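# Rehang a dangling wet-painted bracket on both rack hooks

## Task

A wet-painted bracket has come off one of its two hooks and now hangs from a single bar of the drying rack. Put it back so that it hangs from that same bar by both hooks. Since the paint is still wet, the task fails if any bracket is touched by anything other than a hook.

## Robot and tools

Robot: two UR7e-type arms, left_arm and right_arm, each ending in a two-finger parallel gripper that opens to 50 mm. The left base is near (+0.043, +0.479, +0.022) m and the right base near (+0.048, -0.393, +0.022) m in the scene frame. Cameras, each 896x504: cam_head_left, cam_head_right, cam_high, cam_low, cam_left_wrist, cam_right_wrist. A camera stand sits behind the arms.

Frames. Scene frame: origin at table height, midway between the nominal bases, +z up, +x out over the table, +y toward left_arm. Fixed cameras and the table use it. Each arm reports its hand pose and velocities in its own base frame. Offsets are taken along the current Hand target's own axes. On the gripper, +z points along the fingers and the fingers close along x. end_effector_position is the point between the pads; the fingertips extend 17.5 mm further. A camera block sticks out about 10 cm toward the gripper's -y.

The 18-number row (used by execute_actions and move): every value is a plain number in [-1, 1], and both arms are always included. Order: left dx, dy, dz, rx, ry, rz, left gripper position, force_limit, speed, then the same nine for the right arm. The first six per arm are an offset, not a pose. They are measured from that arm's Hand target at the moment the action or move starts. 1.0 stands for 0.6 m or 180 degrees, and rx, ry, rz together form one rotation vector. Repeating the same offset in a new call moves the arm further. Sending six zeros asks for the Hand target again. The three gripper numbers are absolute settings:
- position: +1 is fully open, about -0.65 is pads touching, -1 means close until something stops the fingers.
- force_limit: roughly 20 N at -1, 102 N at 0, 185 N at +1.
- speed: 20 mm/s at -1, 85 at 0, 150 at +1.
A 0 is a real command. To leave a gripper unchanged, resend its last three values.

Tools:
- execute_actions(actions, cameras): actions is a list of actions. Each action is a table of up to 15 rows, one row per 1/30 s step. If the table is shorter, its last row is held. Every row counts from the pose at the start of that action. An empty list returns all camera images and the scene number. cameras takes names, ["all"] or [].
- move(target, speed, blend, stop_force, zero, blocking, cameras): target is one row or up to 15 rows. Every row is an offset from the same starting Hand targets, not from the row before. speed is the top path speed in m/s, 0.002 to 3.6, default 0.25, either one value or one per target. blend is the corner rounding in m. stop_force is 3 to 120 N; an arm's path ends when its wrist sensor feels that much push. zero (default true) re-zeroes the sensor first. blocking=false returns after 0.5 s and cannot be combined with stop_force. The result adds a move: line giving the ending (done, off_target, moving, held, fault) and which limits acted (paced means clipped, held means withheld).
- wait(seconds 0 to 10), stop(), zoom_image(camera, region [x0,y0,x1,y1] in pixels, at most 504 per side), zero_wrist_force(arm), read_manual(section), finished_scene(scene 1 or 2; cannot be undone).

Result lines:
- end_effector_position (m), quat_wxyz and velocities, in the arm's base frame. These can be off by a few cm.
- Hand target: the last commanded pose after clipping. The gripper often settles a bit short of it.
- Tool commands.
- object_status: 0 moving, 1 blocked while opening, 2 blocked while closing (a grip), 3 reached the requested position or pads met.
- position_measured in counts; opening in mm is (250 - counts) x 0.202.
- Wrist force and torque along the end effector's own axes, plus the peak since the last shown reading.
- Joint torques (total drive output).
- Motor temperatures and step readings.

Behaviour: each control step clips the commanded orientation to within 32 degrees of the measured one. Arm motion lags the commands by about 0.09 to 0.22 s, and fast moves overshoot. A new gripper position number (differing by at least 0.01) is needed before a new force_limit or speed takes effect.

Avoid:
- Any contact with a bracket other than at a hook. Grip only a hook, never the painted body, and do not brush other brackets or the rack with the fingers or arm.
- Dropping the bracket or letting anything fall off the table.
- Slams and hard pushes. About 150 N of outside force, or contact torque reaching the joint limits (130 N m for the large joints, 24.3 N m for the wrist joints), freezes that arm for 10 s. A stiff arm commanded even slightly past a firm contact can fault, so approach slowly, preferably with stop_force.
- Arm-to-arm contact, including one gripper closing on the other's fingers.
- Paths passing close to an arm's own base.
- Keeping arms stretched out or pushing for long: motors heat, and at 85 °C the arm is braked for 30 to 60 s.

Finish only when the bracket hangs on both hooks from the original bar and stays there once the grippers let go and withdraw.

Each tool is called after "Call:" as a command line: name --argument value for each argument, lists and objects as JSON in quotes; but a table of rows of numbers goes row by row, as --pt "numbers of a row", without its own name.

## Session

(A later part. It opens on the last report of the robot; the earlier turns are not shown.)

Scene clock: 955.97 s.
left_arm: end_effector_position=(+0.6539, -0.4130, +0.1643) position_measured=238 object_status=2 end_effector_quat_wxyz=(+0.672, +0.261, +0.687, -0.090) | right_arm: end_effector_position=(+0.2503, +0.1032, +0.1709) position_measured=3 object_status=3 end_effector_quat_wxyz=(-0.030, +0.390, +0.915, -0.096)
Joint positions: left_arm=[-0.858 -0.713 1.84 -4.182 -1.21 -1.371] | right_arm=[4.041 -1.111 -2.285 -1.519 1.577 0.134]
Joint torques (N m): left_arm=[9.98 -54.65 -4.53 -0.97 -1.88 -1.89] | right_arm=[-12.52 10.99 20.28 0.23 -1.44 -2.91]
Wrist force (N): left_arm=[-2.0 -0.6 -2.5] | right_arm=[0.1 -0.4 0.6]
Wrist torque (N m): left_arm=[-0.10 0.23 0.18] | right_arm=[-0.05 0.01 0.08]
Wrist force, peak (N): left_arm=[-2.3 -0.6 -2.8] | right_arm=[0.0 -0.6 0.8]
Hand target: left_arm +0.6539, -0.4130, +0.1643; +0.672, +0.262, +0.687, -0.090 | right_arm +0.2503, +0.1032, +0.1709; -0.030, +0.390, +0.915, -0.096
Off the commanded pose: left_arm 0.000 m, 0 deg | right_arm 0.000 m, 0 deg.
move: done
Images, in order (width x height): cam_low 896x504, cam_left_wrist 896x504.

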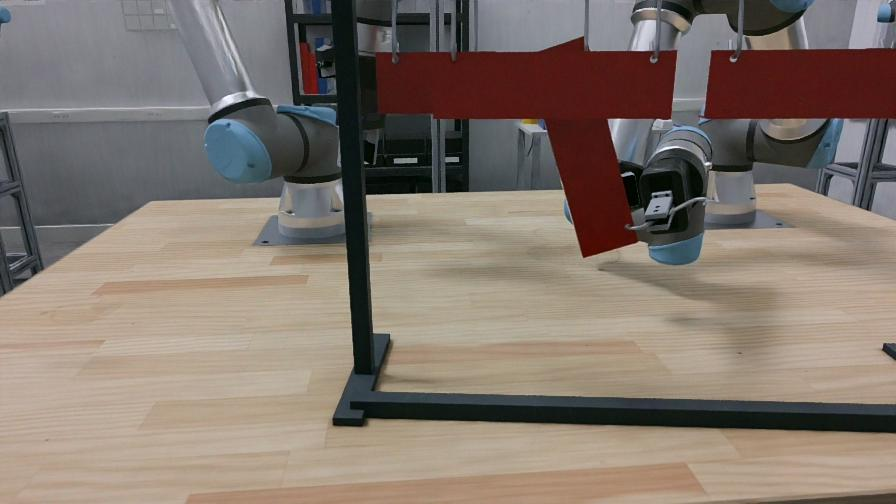

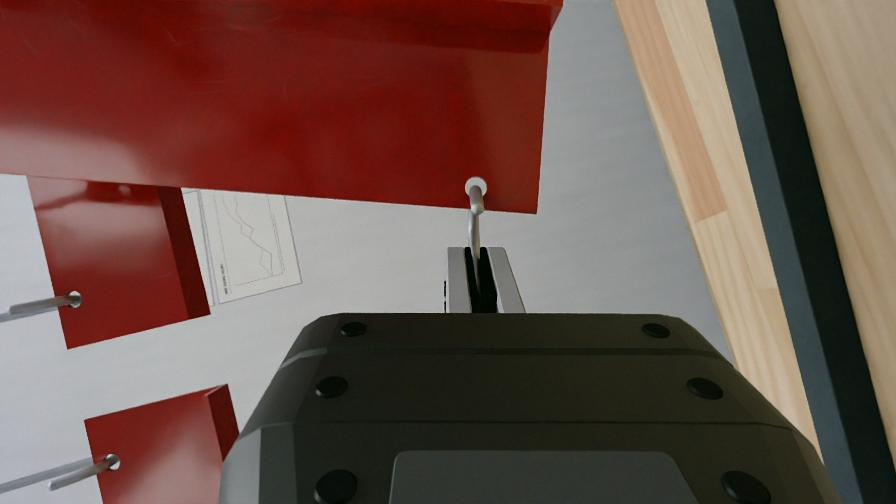

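Call:
move --target '[0, 0.01397, 0.01276, 0.1389, 0, 0, -1.0, 0.0, -0.3, 0, 0, 0, 0, 0, 0, 1.0, 1.0, 1.0]' --speed 0.2 --cameras '["cam_left_wrist", "cam_low"]'

Call:
zoom_image --camera "cam_left_wrist" --region '[400, 60, 640, 300]'

Call:
zoom_image --camera "cam_low" --region '[590, 180, 690, 260]'

Scene clock: 1006.17 s.
left_arm: end_effector_position=(+0.6646, -0.4095, +0.1656) position_measured=238 object_status=2 end_effector_quat_wxyz=(+0.599, +0.401, +0.652, -0.236) | right_arm: end_effector_position=(+0.2503, +0.1032, +0.1709) position_measured=3 object_status=3 end_effector_quat_wxyz=(-0.030, +0.390, +0.915, -0.096)
Joint positions: left_arm=[-0.626 -0.736 1.766 -3.993 -1.867 -1.343] | right_arm=[4.041 -1.111 -2.285 -1.519 1.577 0.134]
Joint torques (N m): left_arm=[10.66 -33.92 -21.99 -1.08 -1.9 1.82] | right_arm=[-11.83 11.49 21.36 0.07 -1.43 -2.75]
Wrist force (N): left_arm=[-2.0 -0.9 -1.9] | right_arm=[0.0 -0.3 0.6]
Wrist torque (N m): left_arm=[-0.15 0.28 0.11] | right_arm=[-0.04 0.03 0.08]
Wrist force, peak (N): left_arm=[-2.6 -1.4 -2.2] | right_arm=[0.2 -0.4 1.0]
Hand target: left_arm +0.6646, -0.4096, +0.1656; +0.599, +0.401, +0.652, -0.237 | right_arm +0.2503, +0.1032, +0.1709; -0.030, +0.390, +0.915, -0.096
Off the commanded pose: left_arm 0.000 m, 0 deg | right_arm 0.000 m, 0 deg.
move: done
Images, in order (width x height): cam_low 896x504, cam_left_wrist 896x504.

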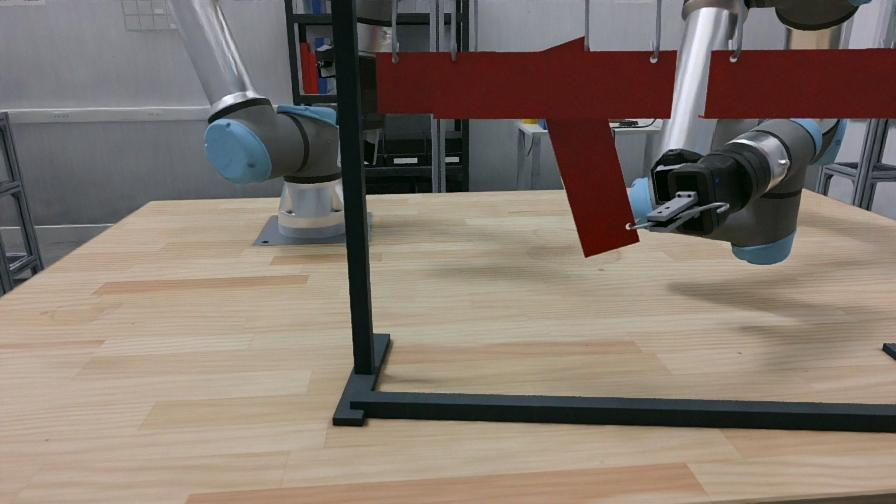

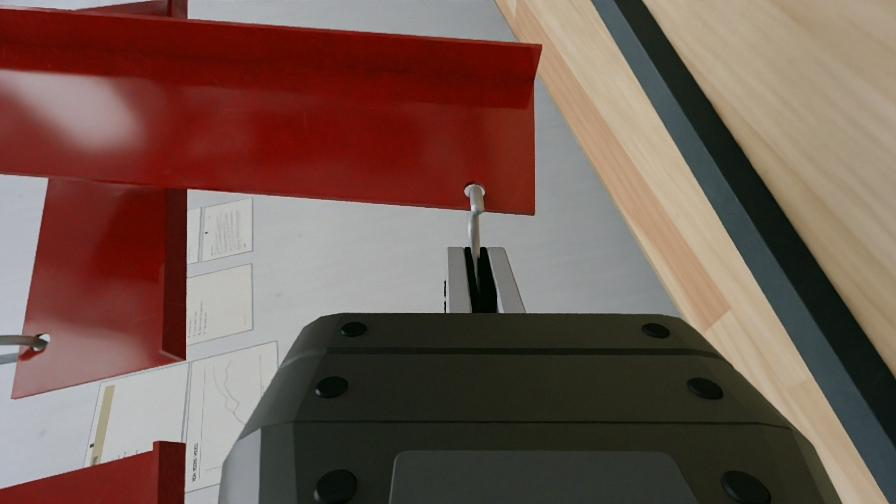

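Scaled by 2.100.

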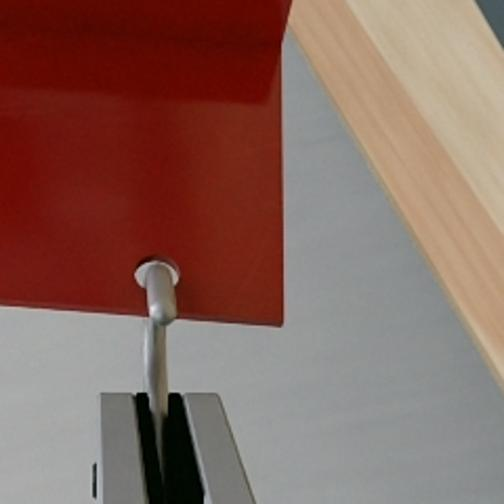

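Scaled by 5.040.

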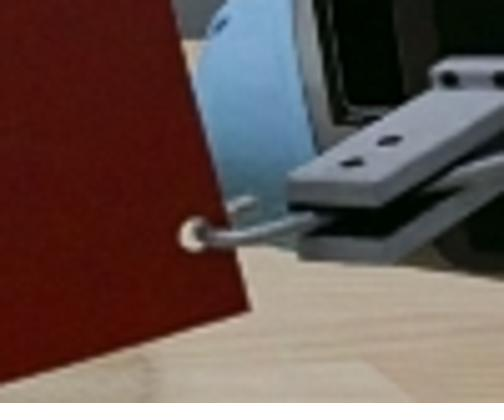

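Call:
move --pt "-0.0180 0.0253 -0.0300 0 0.0432 0.0432 -1.0 0.0 -0.3 0 0 0 0 0 0 1.0 1.0 1.0" --pt "-0.0595 0.0658 -0.0835 0 0.1021 0.1021 -1.0 0.0 -0.3 0 0 0 0 0 0 1.0 1.0 1.0" --pt "-0.1167 0.0952 -0.1294 0 0.1611 0.1611 -1.0 0.0 -0.3 0 0 0 0 0 0 1.0 1.0 1.0" --speed 0.07 --blend '[0.005, 0.005, 0]' --cameras '["cam_left_wrist", "cam_low", "cam_high"]'

Call:
zoom_image --camera "cam_left_wrist" --region '[340, 60, 640, 300]'

Scene clock: 1043.20 s.
left_arm: end_effector_position=(+0.6620, -0.3327, +0.2565) position_measured=238 object_status=2 end_effector_quat_wxyz=(+0.458, +0.595, +0.659, +0.026) | right_arm: end_effector_position=(+0.2503, +0.1032, +0.1709) position_measured=3 object_status=3 end_effector_quat_wxyz=(-0.030, +0.390, +0.915, -0.096)
Joint positions: left_arm=[-0.634 -1.215 1.86 -3.169 -1.606 -0.755] | right_arm=[4.041 -1.111 -2.285 -1.519 1.577 0.134]
Joint torques (N m): left_arm=[-11.58 -47.51 -29.52 -2.35 1.78 1.77] | right_arm=[-12.38 11.32 21.21 0.15 -1.56 -2.76]
Wrist force (N): left_arm=[-0.1 -1.2 0.2] | right_arm=[0.0 -0.1 0.8]
Wrist torque (N m): left_arm=[-0.01 0.22 0.39] | right_arm=[-0.01 0.01 0.08]
Wrist force, peak (N): left_arm=[-2.3 -1.1 -2.1] | right_arm=[0.0 -0.4 1.0]
Hand target: left_arm +0.6620, -0.3327, +0.2565; +0.458, +0.595, +0.659, +0.026 | right_arm +0.2503, +0.1032, +0.1709; -0.030, +0.390, +0.915, -0.096
Off the commanded pose: left_arm 0.000 m, 0 deg | right_arm 0.000 m, 0 deg.
move: done
Images, in order (width x height): cam_high 896x504, cam_low 896x504, cam_left_wrist 896x504.

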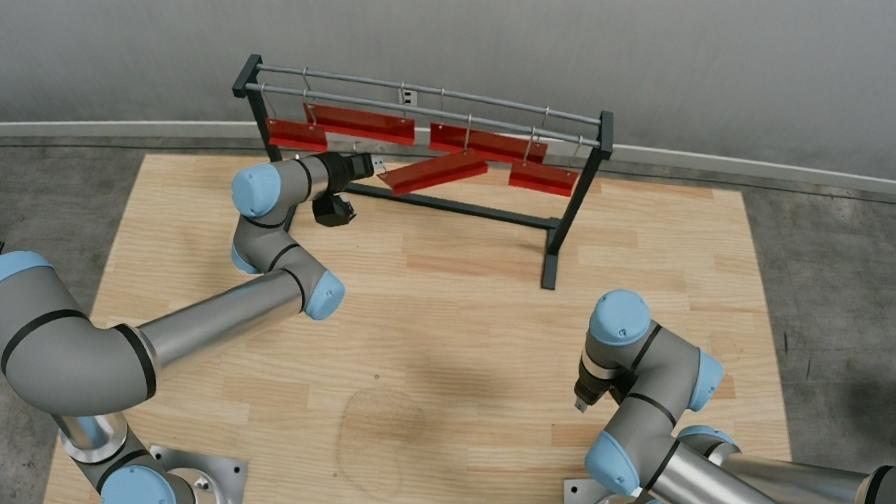

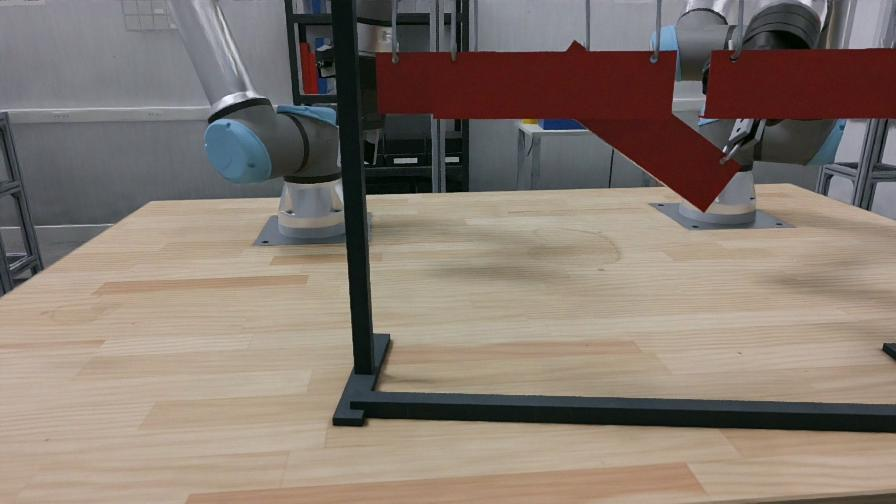

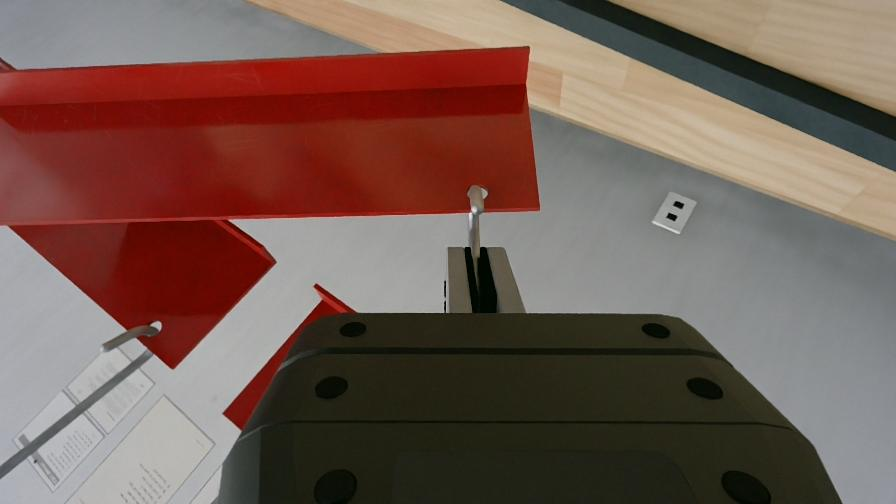

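Scaled by 1.680.

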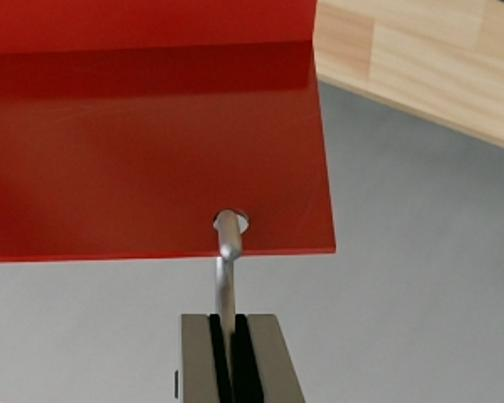

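Call:
move --pt "-0.0280 0.0447 -0.0588 0 0.0589 0.0589 -1.0 0.0 -0.3 0 0 0 0 0 0 1.0 1.0 1.0" --pt "-0.0707 0.0760 -0.1114 0 0.1139 0.1139 -1.0 0.0 -0.3 0 0 0 0 0 0 1.0 1.0 1.0" --pt "-0.1193 0.1135 -0.1512 0 0.1375 0.1375 -1.0 0.0 -0.3 0 0 0 0 0 0 1.0 1.0 1.0" --speed 0.07 --blend '[0.005, 0.005, 0]' --cameras '["cam_left_wrist", "cam_low", "cam_high", "cam_head_right"]'

Call:
zoom_image --camera "cam_high" --region '[320, 60, 520, 220]'

Call:
zoom_image --camera "cam_left_wrist" --region '[340, 60, 640, 300]'

Call:
zoom_image --camera "cam_head_right" --region '[340, 90, 500, 210]'

Scene clock: 1074.50 s.
left_arm: end_effector_position=(+0.6469, -0.3245, +0.3896) position_measured=238 object_status=2 end_effector_quat_wxyz=(+0.291, +0.702, +0.600, +0.249) | right_arm: end_effector_position=(+0.2503, +0.1032, +0.1709) position_measured=3 object_status=3 end_effector_quat_wxyz=(-0.030, +0.390, +0.915, -0.096)
Joint positions: left_arm=[-0.81 -1.401 1.583 -2.425 -1.126 -0.495] | right_arm=[4.041 -1.111 -2.285 -1.519 1.577 0.134]
Joint torques (N m): left_arm=[-11.74 -34.49 -32.96 -2.46 2.66 1.91] | right_arm=[-12.24 12.05 20.77 0.17 -1.4 -2.76]
Wrist force (N): left_arm=[0.3 -0.9 2.2] | right_arm=[0.0 -0.2 0.5]
Wrist torque (N m): left_arm=[0.12 0.10 0.59] | right_arm=[-0.02 0.03 0.08]
Wrist force, peak (N): left_arm=[0.8 -1.9 2.9] | right_arm=[0.0 -0.4 1.0]
Hand target: left_arm +0.6469, -0.3245, +0.3896; +0.291, +0.702, +0.600, +0.249 | right_arm +0.2503, +0.1032, +0.1709; -0.030, +0.390, +0.915, -0.096
Off the commanded pose: left_arm 0.000 m, 0 deg | right_arm 0.000 m, 0 deg.
move: done
Images, in order (width x height): cam_head_right 896x504, cam_high 896x504, cam_low 896x504, cam_left_wrist 896x504.

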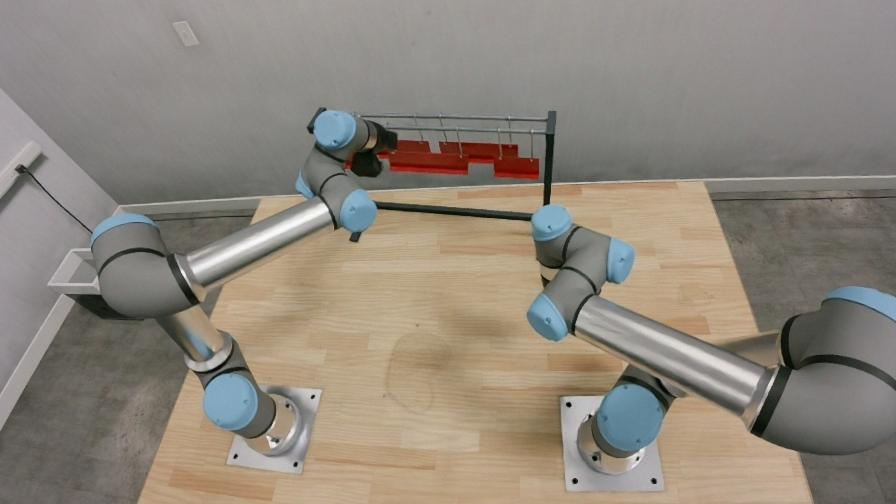

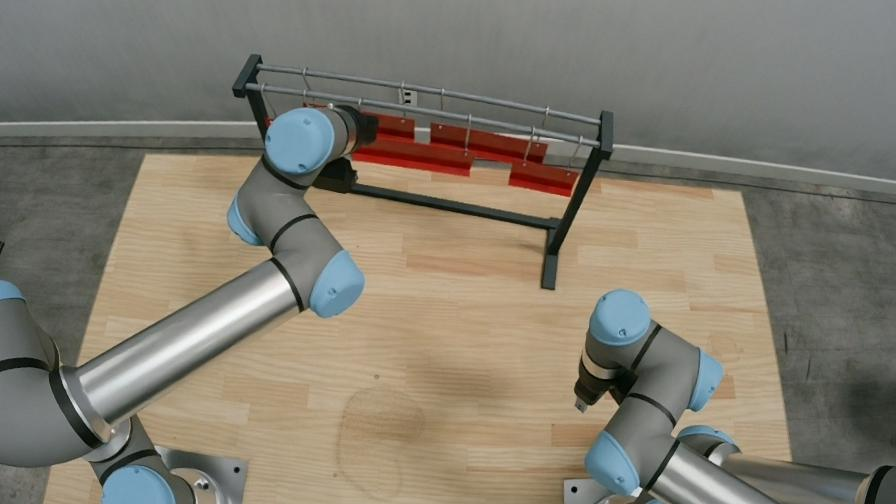

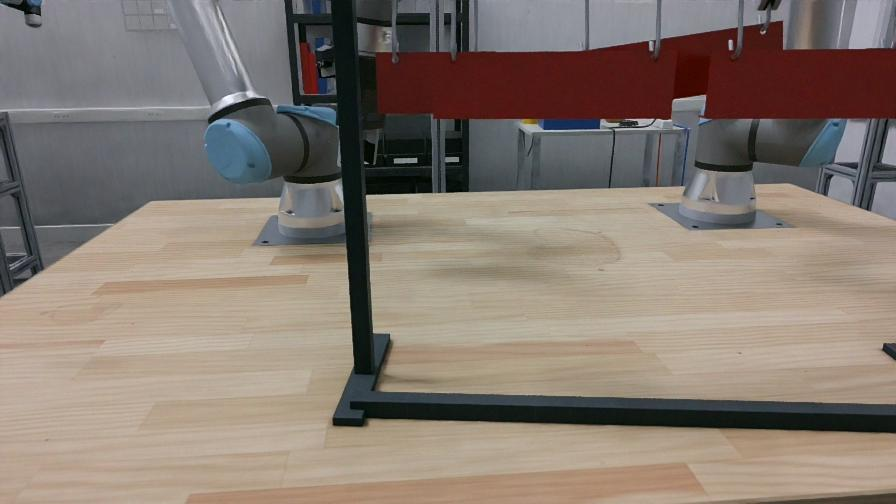

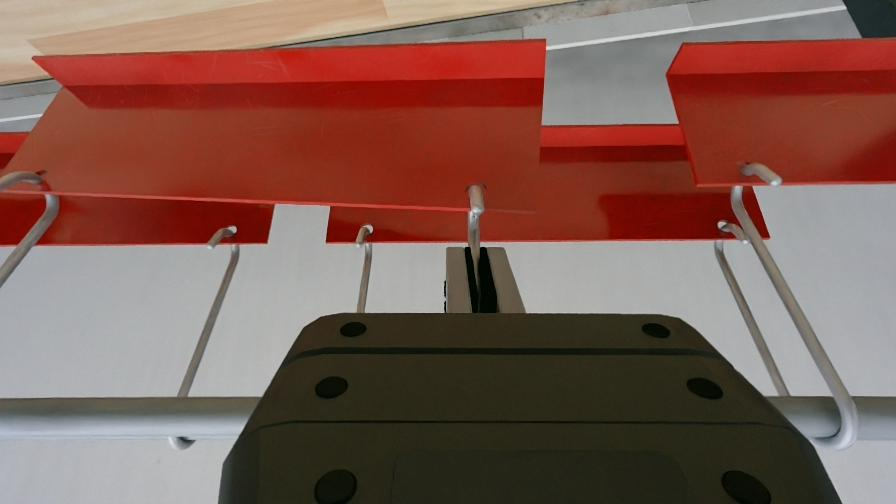

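Scaled by 2.520.

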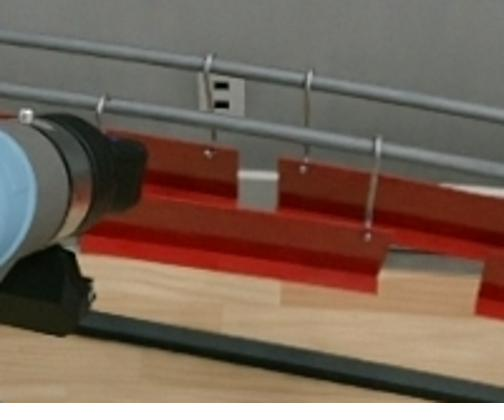

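Scaled by 1.680.

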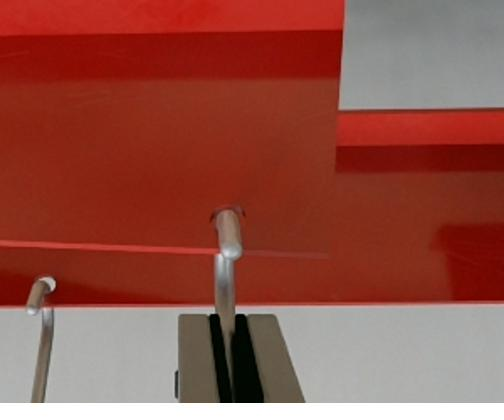

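Scaled by 3.150.

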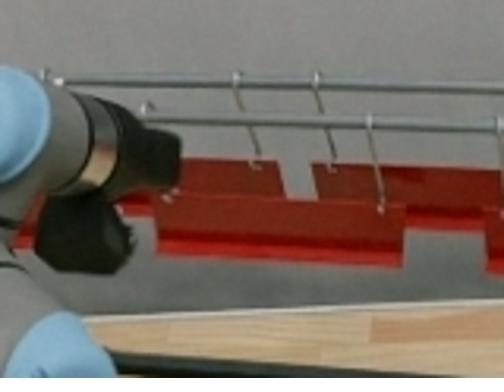

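Call:
move --pt "0.0017 0.0206 0.0204 0 0 0 -1.0 0.0 -0.3 0 0 0 0 0 0 1.0 1.0 1.0" --pt "0.0025 0.0189 0.0281 0 0 0 -1.0 0.0 -0.3 0 0 0 0 0 0 1.0 1.0 1.0" --pt "0.0028 0.0053 0.0522 0 0 0 -1.0 0.0 -0.3 0 0 0 0 0 0 1.0 1.0 1.0" --speed '[0.05, 0.03, 0.03]' --stop_force 12 --cameras '["cam_left_wrist", "cam_high", "cam_low"]'

Call:
zoom_image --camera "cam_high" --region '[320, 70, 400, 130]'

Call:
zoom_image --camera "cam_left_wrist" --region '[340, 60, 640, 300]'

Scene clock: 1095.27 s.
left_arm: end_effector_position=(+0.6713, -0.3266, +0.3697) position_measured=238 object_status=2 end_effector_quat_wxyz=(+0.291, +0.702, +0.600, +0.249) | right_arm: end_effector_position=(+0.2503, +0.1032, +0.1709) position_measured=3 object_status=3 end_effector_quat_wxyz=(-0.030, +0.390, +0.915, -0.096)
Joint positions: left_arm=[-0.781 -1.338 1.56 -2.476 -1.144 -0.47] | right_arm=[4.041 -1.111 -2.285 -1.519 1.577 0.134]
Joint torques (N m): left_arm=[9.86 -24.15 -17.95 -6.2 -0.89 1.86] | right_arm=[-12.05 11.23 20.87 0.28 -1.42 -2.81]
Wrist force (N): left_arm=[0.5 -1.7 2.5] | right_arm=[-0.2 -0.4 0.8]
Wrist torque (N m): left_arm=[0.04 0.08 0.59] | right_arm=[-0.04 0.05 0.08]
Wrist force, peak (N): left_arm=[0.6 -2.3 3.1] | right_arm=[0.2 -0.5 1.0]
Hand target: left_arm +0.6713, -0.3266, +0.3697; +0.291, +0.702, +0.600, +0.249 | right_arm +0.2503, +0.1032, +0.1709; -0.030, +0.390, +0.915, -0.096
Off the commanded pose: left_arm 0.000 m, 0 deg | right_arm 0.000 m, 0 deg.
move: done
Images, in order (width x height): cam_high 896x504, cam_low 896x504, cam_left_wrist 896x504.

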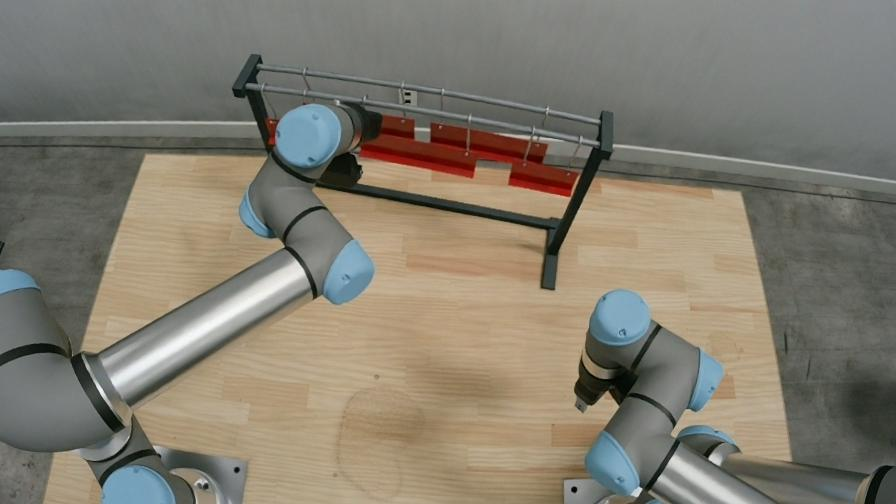

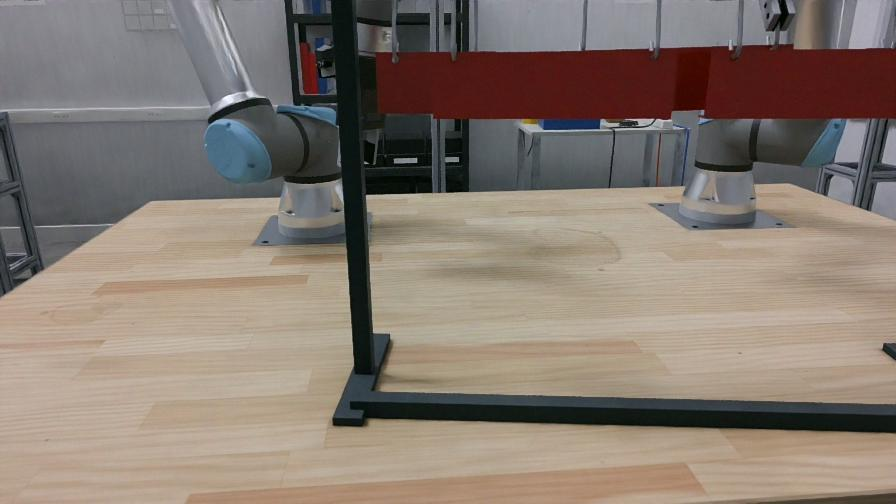

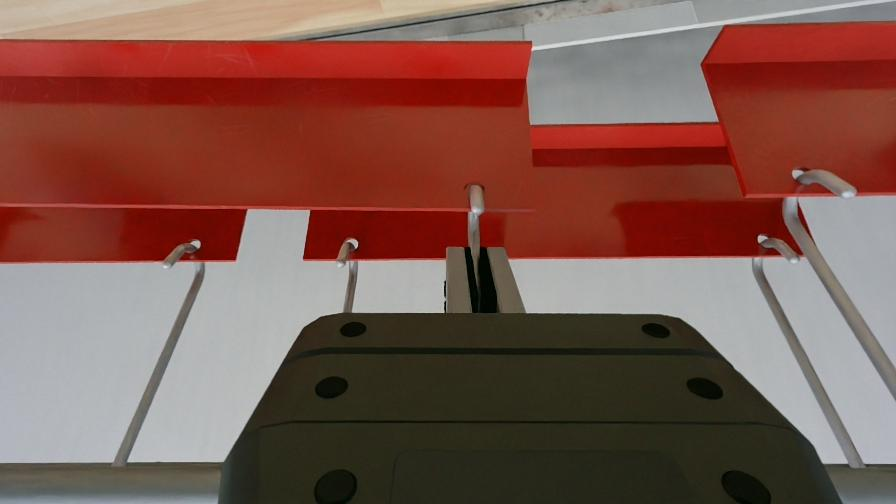

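Scaled by 6.300.

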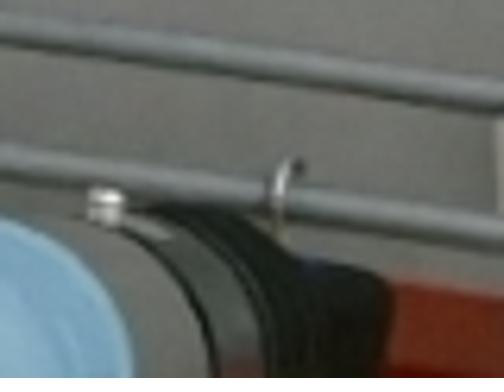

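Scaled by 1.680.

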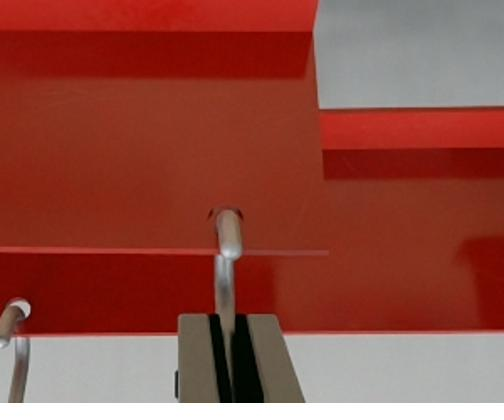

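Call:
move --target '[0, -0.00471, 0.00471, 0, 0, 0, -1.0, 0.0, -0.3, 0, 0, 0, 0, 0, 0, 1.0, 1.0, 1.0]' --speed 0.02 --stop_force 10 --cameras '["cam_left_wrist", "cam_high", "cam_low"]'

Call:
zoom_image --camera "cam_high" --region '[320, 70, 400, 130]'

Scene clock: 1102.53 s.
left_arm: end_effector_position=(+0.6713, -0.3266, +0.3657) position_measured=238 object_status=2 end_effector_quat_wxyz=(+0.291, +0.702, +0.600, +0.249) | right_arm: end_effector_position=(+0.2503, +0.1032, +0.1709) position_measured=3 object_status=3 end_effector_quat_wxyz=(-0.030, +0.390, +0.915, -0.096)
Joint positions: left_arm=[-0.781 -1.336 1.568 -2.485 -1.144 -0.47] | right_arm=[4.041 -1.111 -2.285 -1.519 1.577 0.134]
Joint torques (N m): left_arm=[9.35 -20.34 -15.15 -4.85 -0.69 1.85] | right_arm=[-11.79 10.94 22.61 0.44 -1.43 -2.84]
Wrist force (N): left_arm=[0.6 2.1 -0.9] | right_arm=[-0.1 -0.3 0.7]
Wrist torque (N m): left_arm=[0.09 0.06 0.60] | right_arm=[-0.03 0.04 0.08]
Wrist force, peak (N): left_arm=[0.9 -2.0 3.1] | right_arm=[-0.1 -0.2 1.0]
Hand target: left_arm +0.6713, -0.3266, +0.3657; +0.291, +0.702, +0.600, +0.249 | right_arm +0.2503, +0.1032, +0.1709; -0.030, +0.390, +0.915, -0.096
Off the commanded pose: left_arm 0.000 m, 0 deg | right_arm 0.000 m, 0 deg.
move: done
Images, in order (width x height): cam_high 896x504, cam_low 896x504, cam_left_wrist 896x504.

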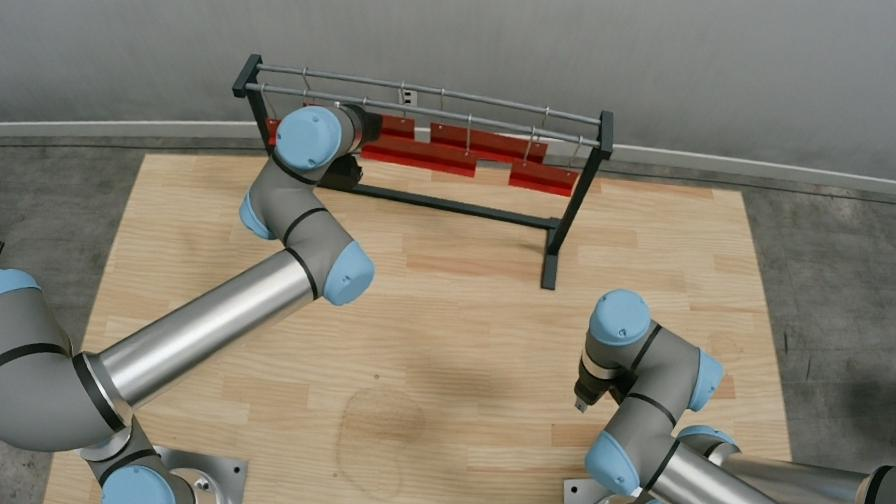

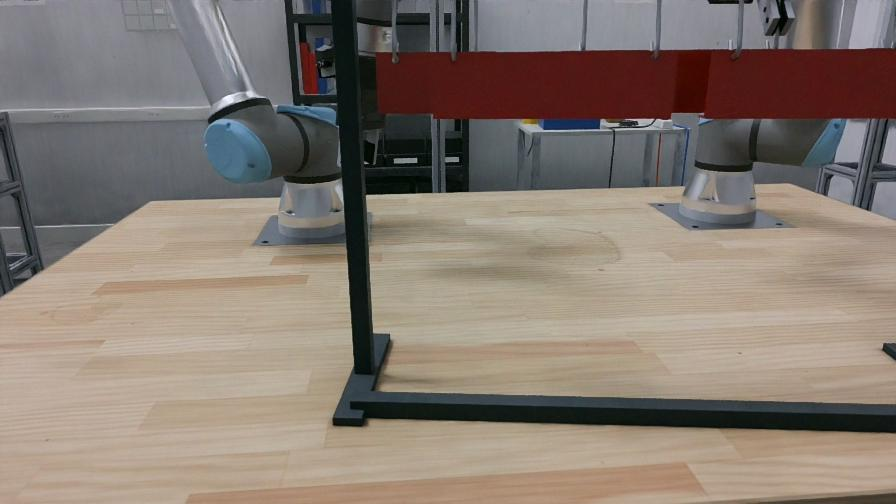

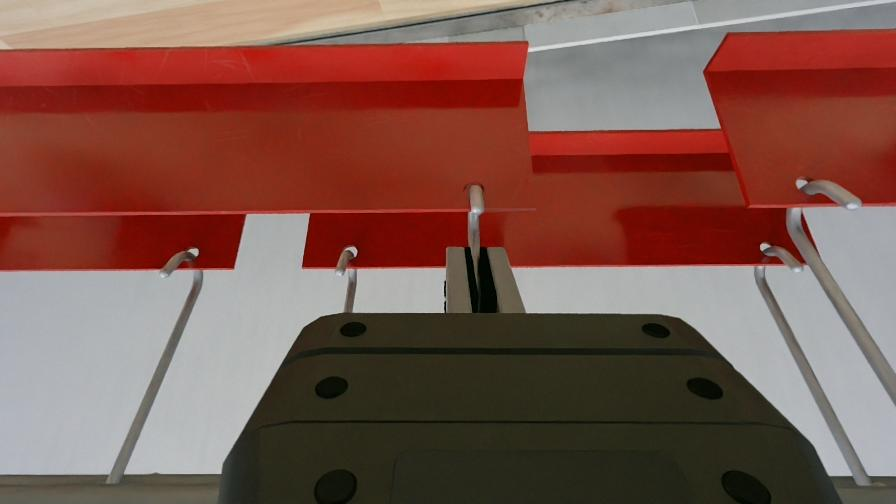

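Scaled by 6.300.

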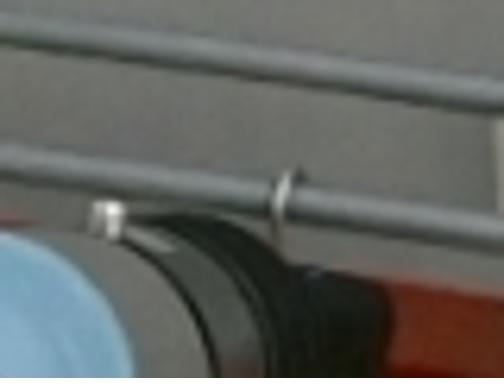

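Call:
move --pt "0 0 0 0 0 0 0.3 0.0 -0.8 0 0 0 0 0 0 1.0 1.0 1.0" --pt "0 0 -0.03 0 0 0 0.3 0.0 -0.8 0 0 0 0 0 0 1.0 1.0 1.0" --speed 0.04 --cameras '["cam_left_wrist", "cam_high", "cam_low"]'

Call:
zoom_image --camera "cam_left_wrist" --region '[340, 60, 640, 300]'

Scene clock: 1112.57 s.
left_arm: end_effector_position=(+0.6589, -0.3247, +0.3783) position_measured=107 object_status=3 end_effector_quat_wxyz=(+0.291, +0.702, +0.600, +0.249) | right_arm: end_effector_position=(+0.2503, +0.1032, +0.1709) position_measured=3 object_status=3 end_effector_quat_wxyz=(-0.030, +0.390, +0.915, -0.096)
Joint positions: left_arm=[-0.794 -1.371 1.577 -2.455 -1.136 -0.481] | right_arm=[4.041 -1.111 -2.285 -1.519 1.577 0.134]
Joint torques (N m): left_arm=[-11.18 -43.53 -17.19 -2.1 2.41 -1.72] | right_arm=[-11.69 11.7 21.16 0.38 -1.46 -2.6]
Wrist force (N): left_arm=[0.5 -0.3 1.3] | right_arm=[-0.2 -0.2 0.8]
Wrist torque (N m): left_arm=[0.08 0.08 0.68] | right_arm=[-0.02 0.05 0.08]
Wrist force, peak (N): left_arm=[0.5 3.4 -2.1] | right_arm=[0.2 -0.4 0.9]
Hand target: left_arm +0.6587, -0.3247, +0.3784; +0.291, +0.702, +0.600, +0.249 | right_arm +0.2503, +0.1032, +0.1709; -0.030, +0.390, +0.915, -0.096
Off the commanded pose: left_arm 0.000 m, 0 deg | right_arm 0.000 m, 0 deg.
move: done
Images, in order (width x height): cam_high 896x504, cam_low 896x504, cam_left_wrist 896x504.

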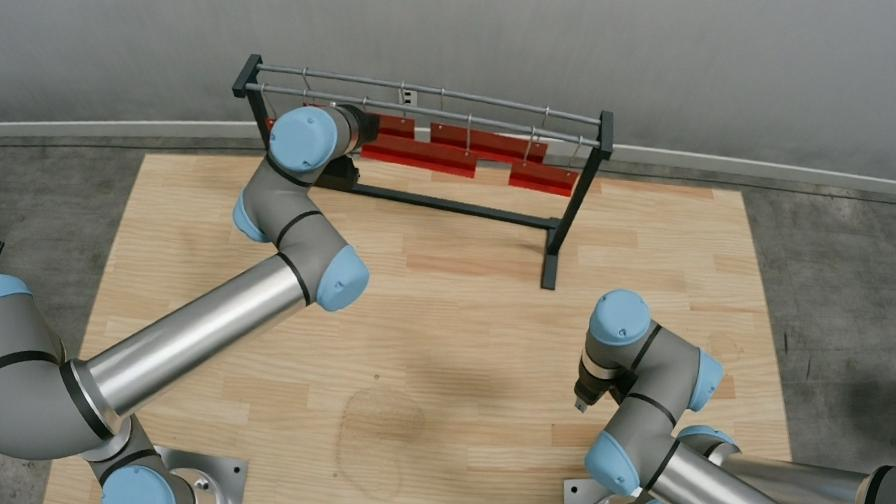

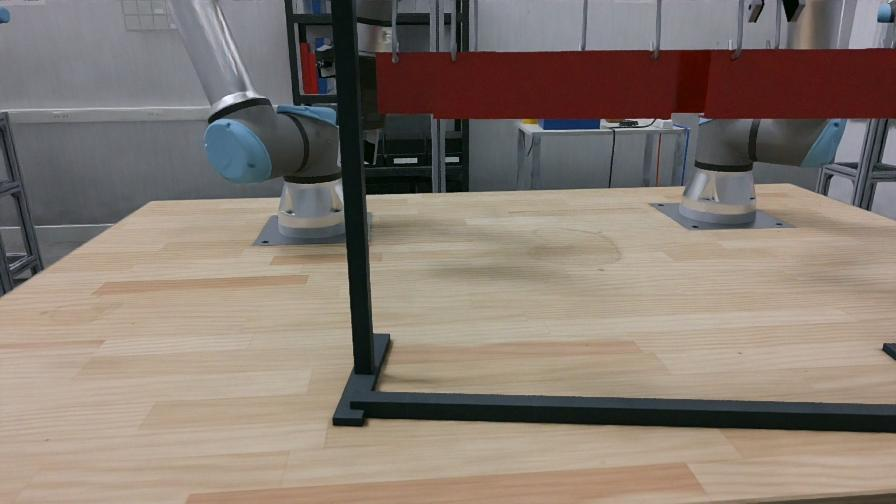

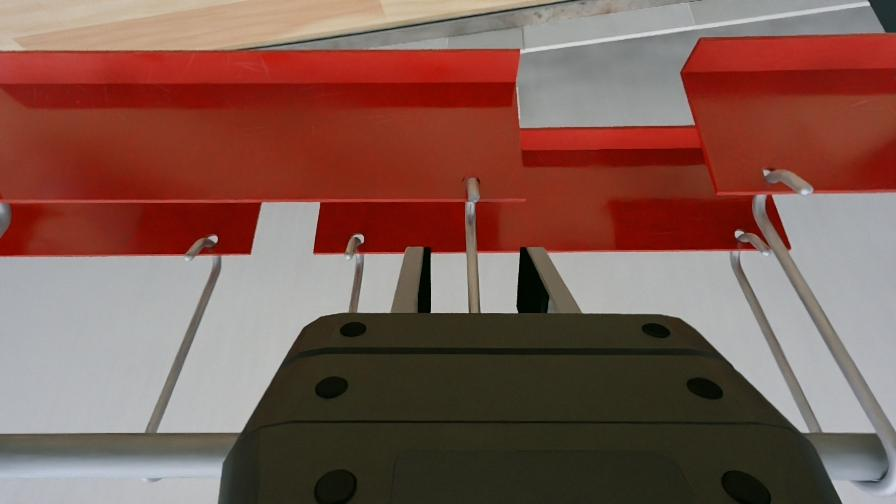

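Scaled by 1.680.

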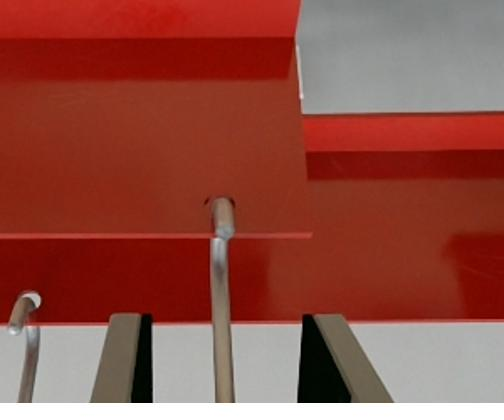

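Call:
move --target '[0, 0, -0.15, 0, 0, 0, 0.3, 0.0, -0.8, 0, 0, 0, 0, 0, 0, 1.0, 1.0, 1.0]' --speed 0.15 --cameras '["cam_left_wrist", "cam_high", "cam_low"]'

Call:
zoom_image --camera "cam_left_wrist" --region '[0, 100, 500, 400]'

Call:
zoom_image --camera "cam_high" --region '[320, 60, 520, 220]'

Scene clock: 1116.90 s.
left_arm: end_effector_position=(+0.5959, -0.3147, +0.4419) position_measured=107 object_status=3 end_effector_quat_wxyz=(+0.291, +0.702, +0.600, +0.249) | right_arm: end_effector_position=(+0.2503, +0.1032, +0.1709) position_measured=3 object_status=3 end_effector_quat_wxyz=(-0.030, +0.390, +0.915, -0.096)
Joint positions: left_arm=[-0.872 -1.536 1.593 -2.276 -1.088 -0.549] | right_arm=[4.041 -1.111 -2.285 -1.519 1.577 0.134]
Joint torques (N m): left_arm=[-11.24 -37.71 -20.86 -2.19 2.73 -1.87] | right_arm=[-12.04 11.22 22.06 0.3 -1.22 -2.8]
Wrist force (N): left_arm=[0.8 0.1 1.6] | right_arm=[-0.1 -0.3 0.7]
Wrist torque (N m): left_arm=[0.13 0.01 0.65] | right_arm=[-0.03 0.04 0.08]
Wrist force, peak (N): left_arm=[0.5 -0.5 2.6] | right_arm=[0.1 -0.2 1.1]
Hand target: left_arm +0.5958, -0.3147, +0.4420; +0.291, +0.702, +0.600, +0.249 | right_arm +0.2503, +0.1032, +0.1709; -0.030, +0.390, +0.915, -0.096
Off the commanded pose: left_arm 0.000 m, 0 deg | right_arm 0.000 m, 0 deg.
move: done
Images, in order (width x height): cam_high 896x504, cam_low 896x504, cam_left_wrist 896x504.

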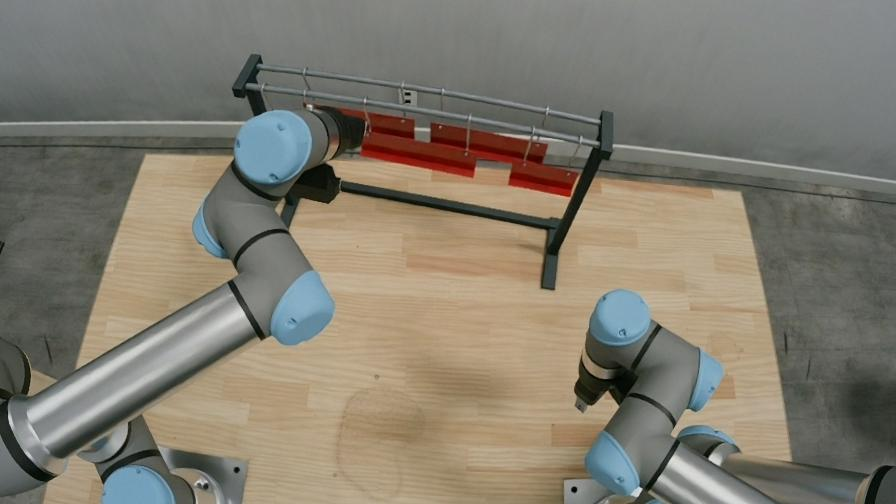

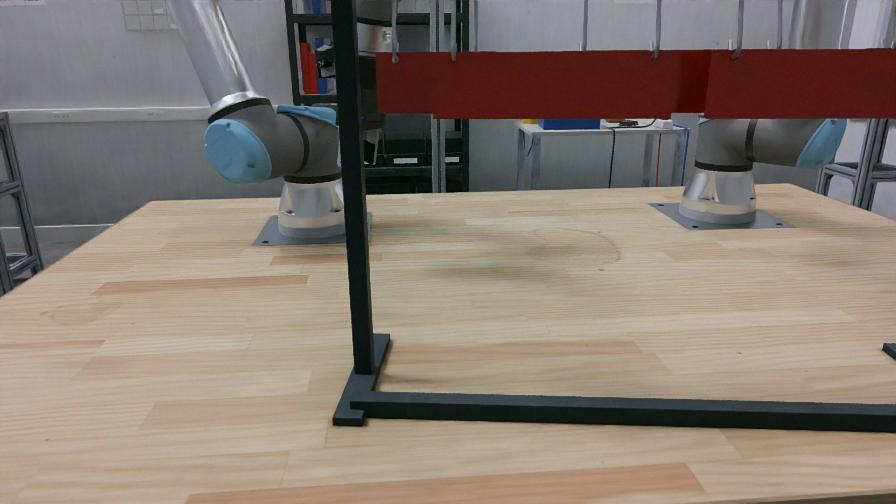

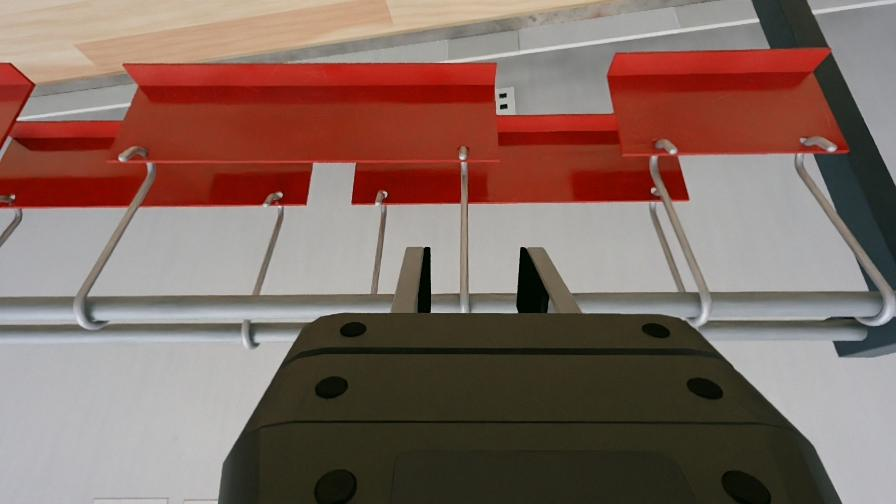

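Scaled by 1.008.

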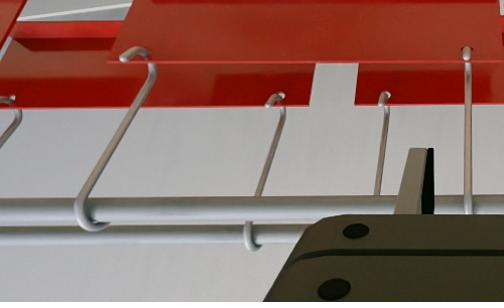

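Scaled by 2.520.

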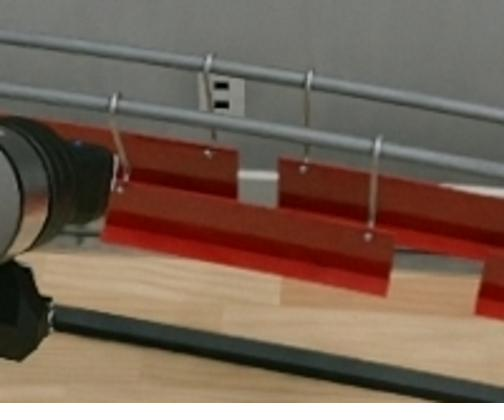

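Call:
finished_scene --scene 1

The scene is finished: the task was done.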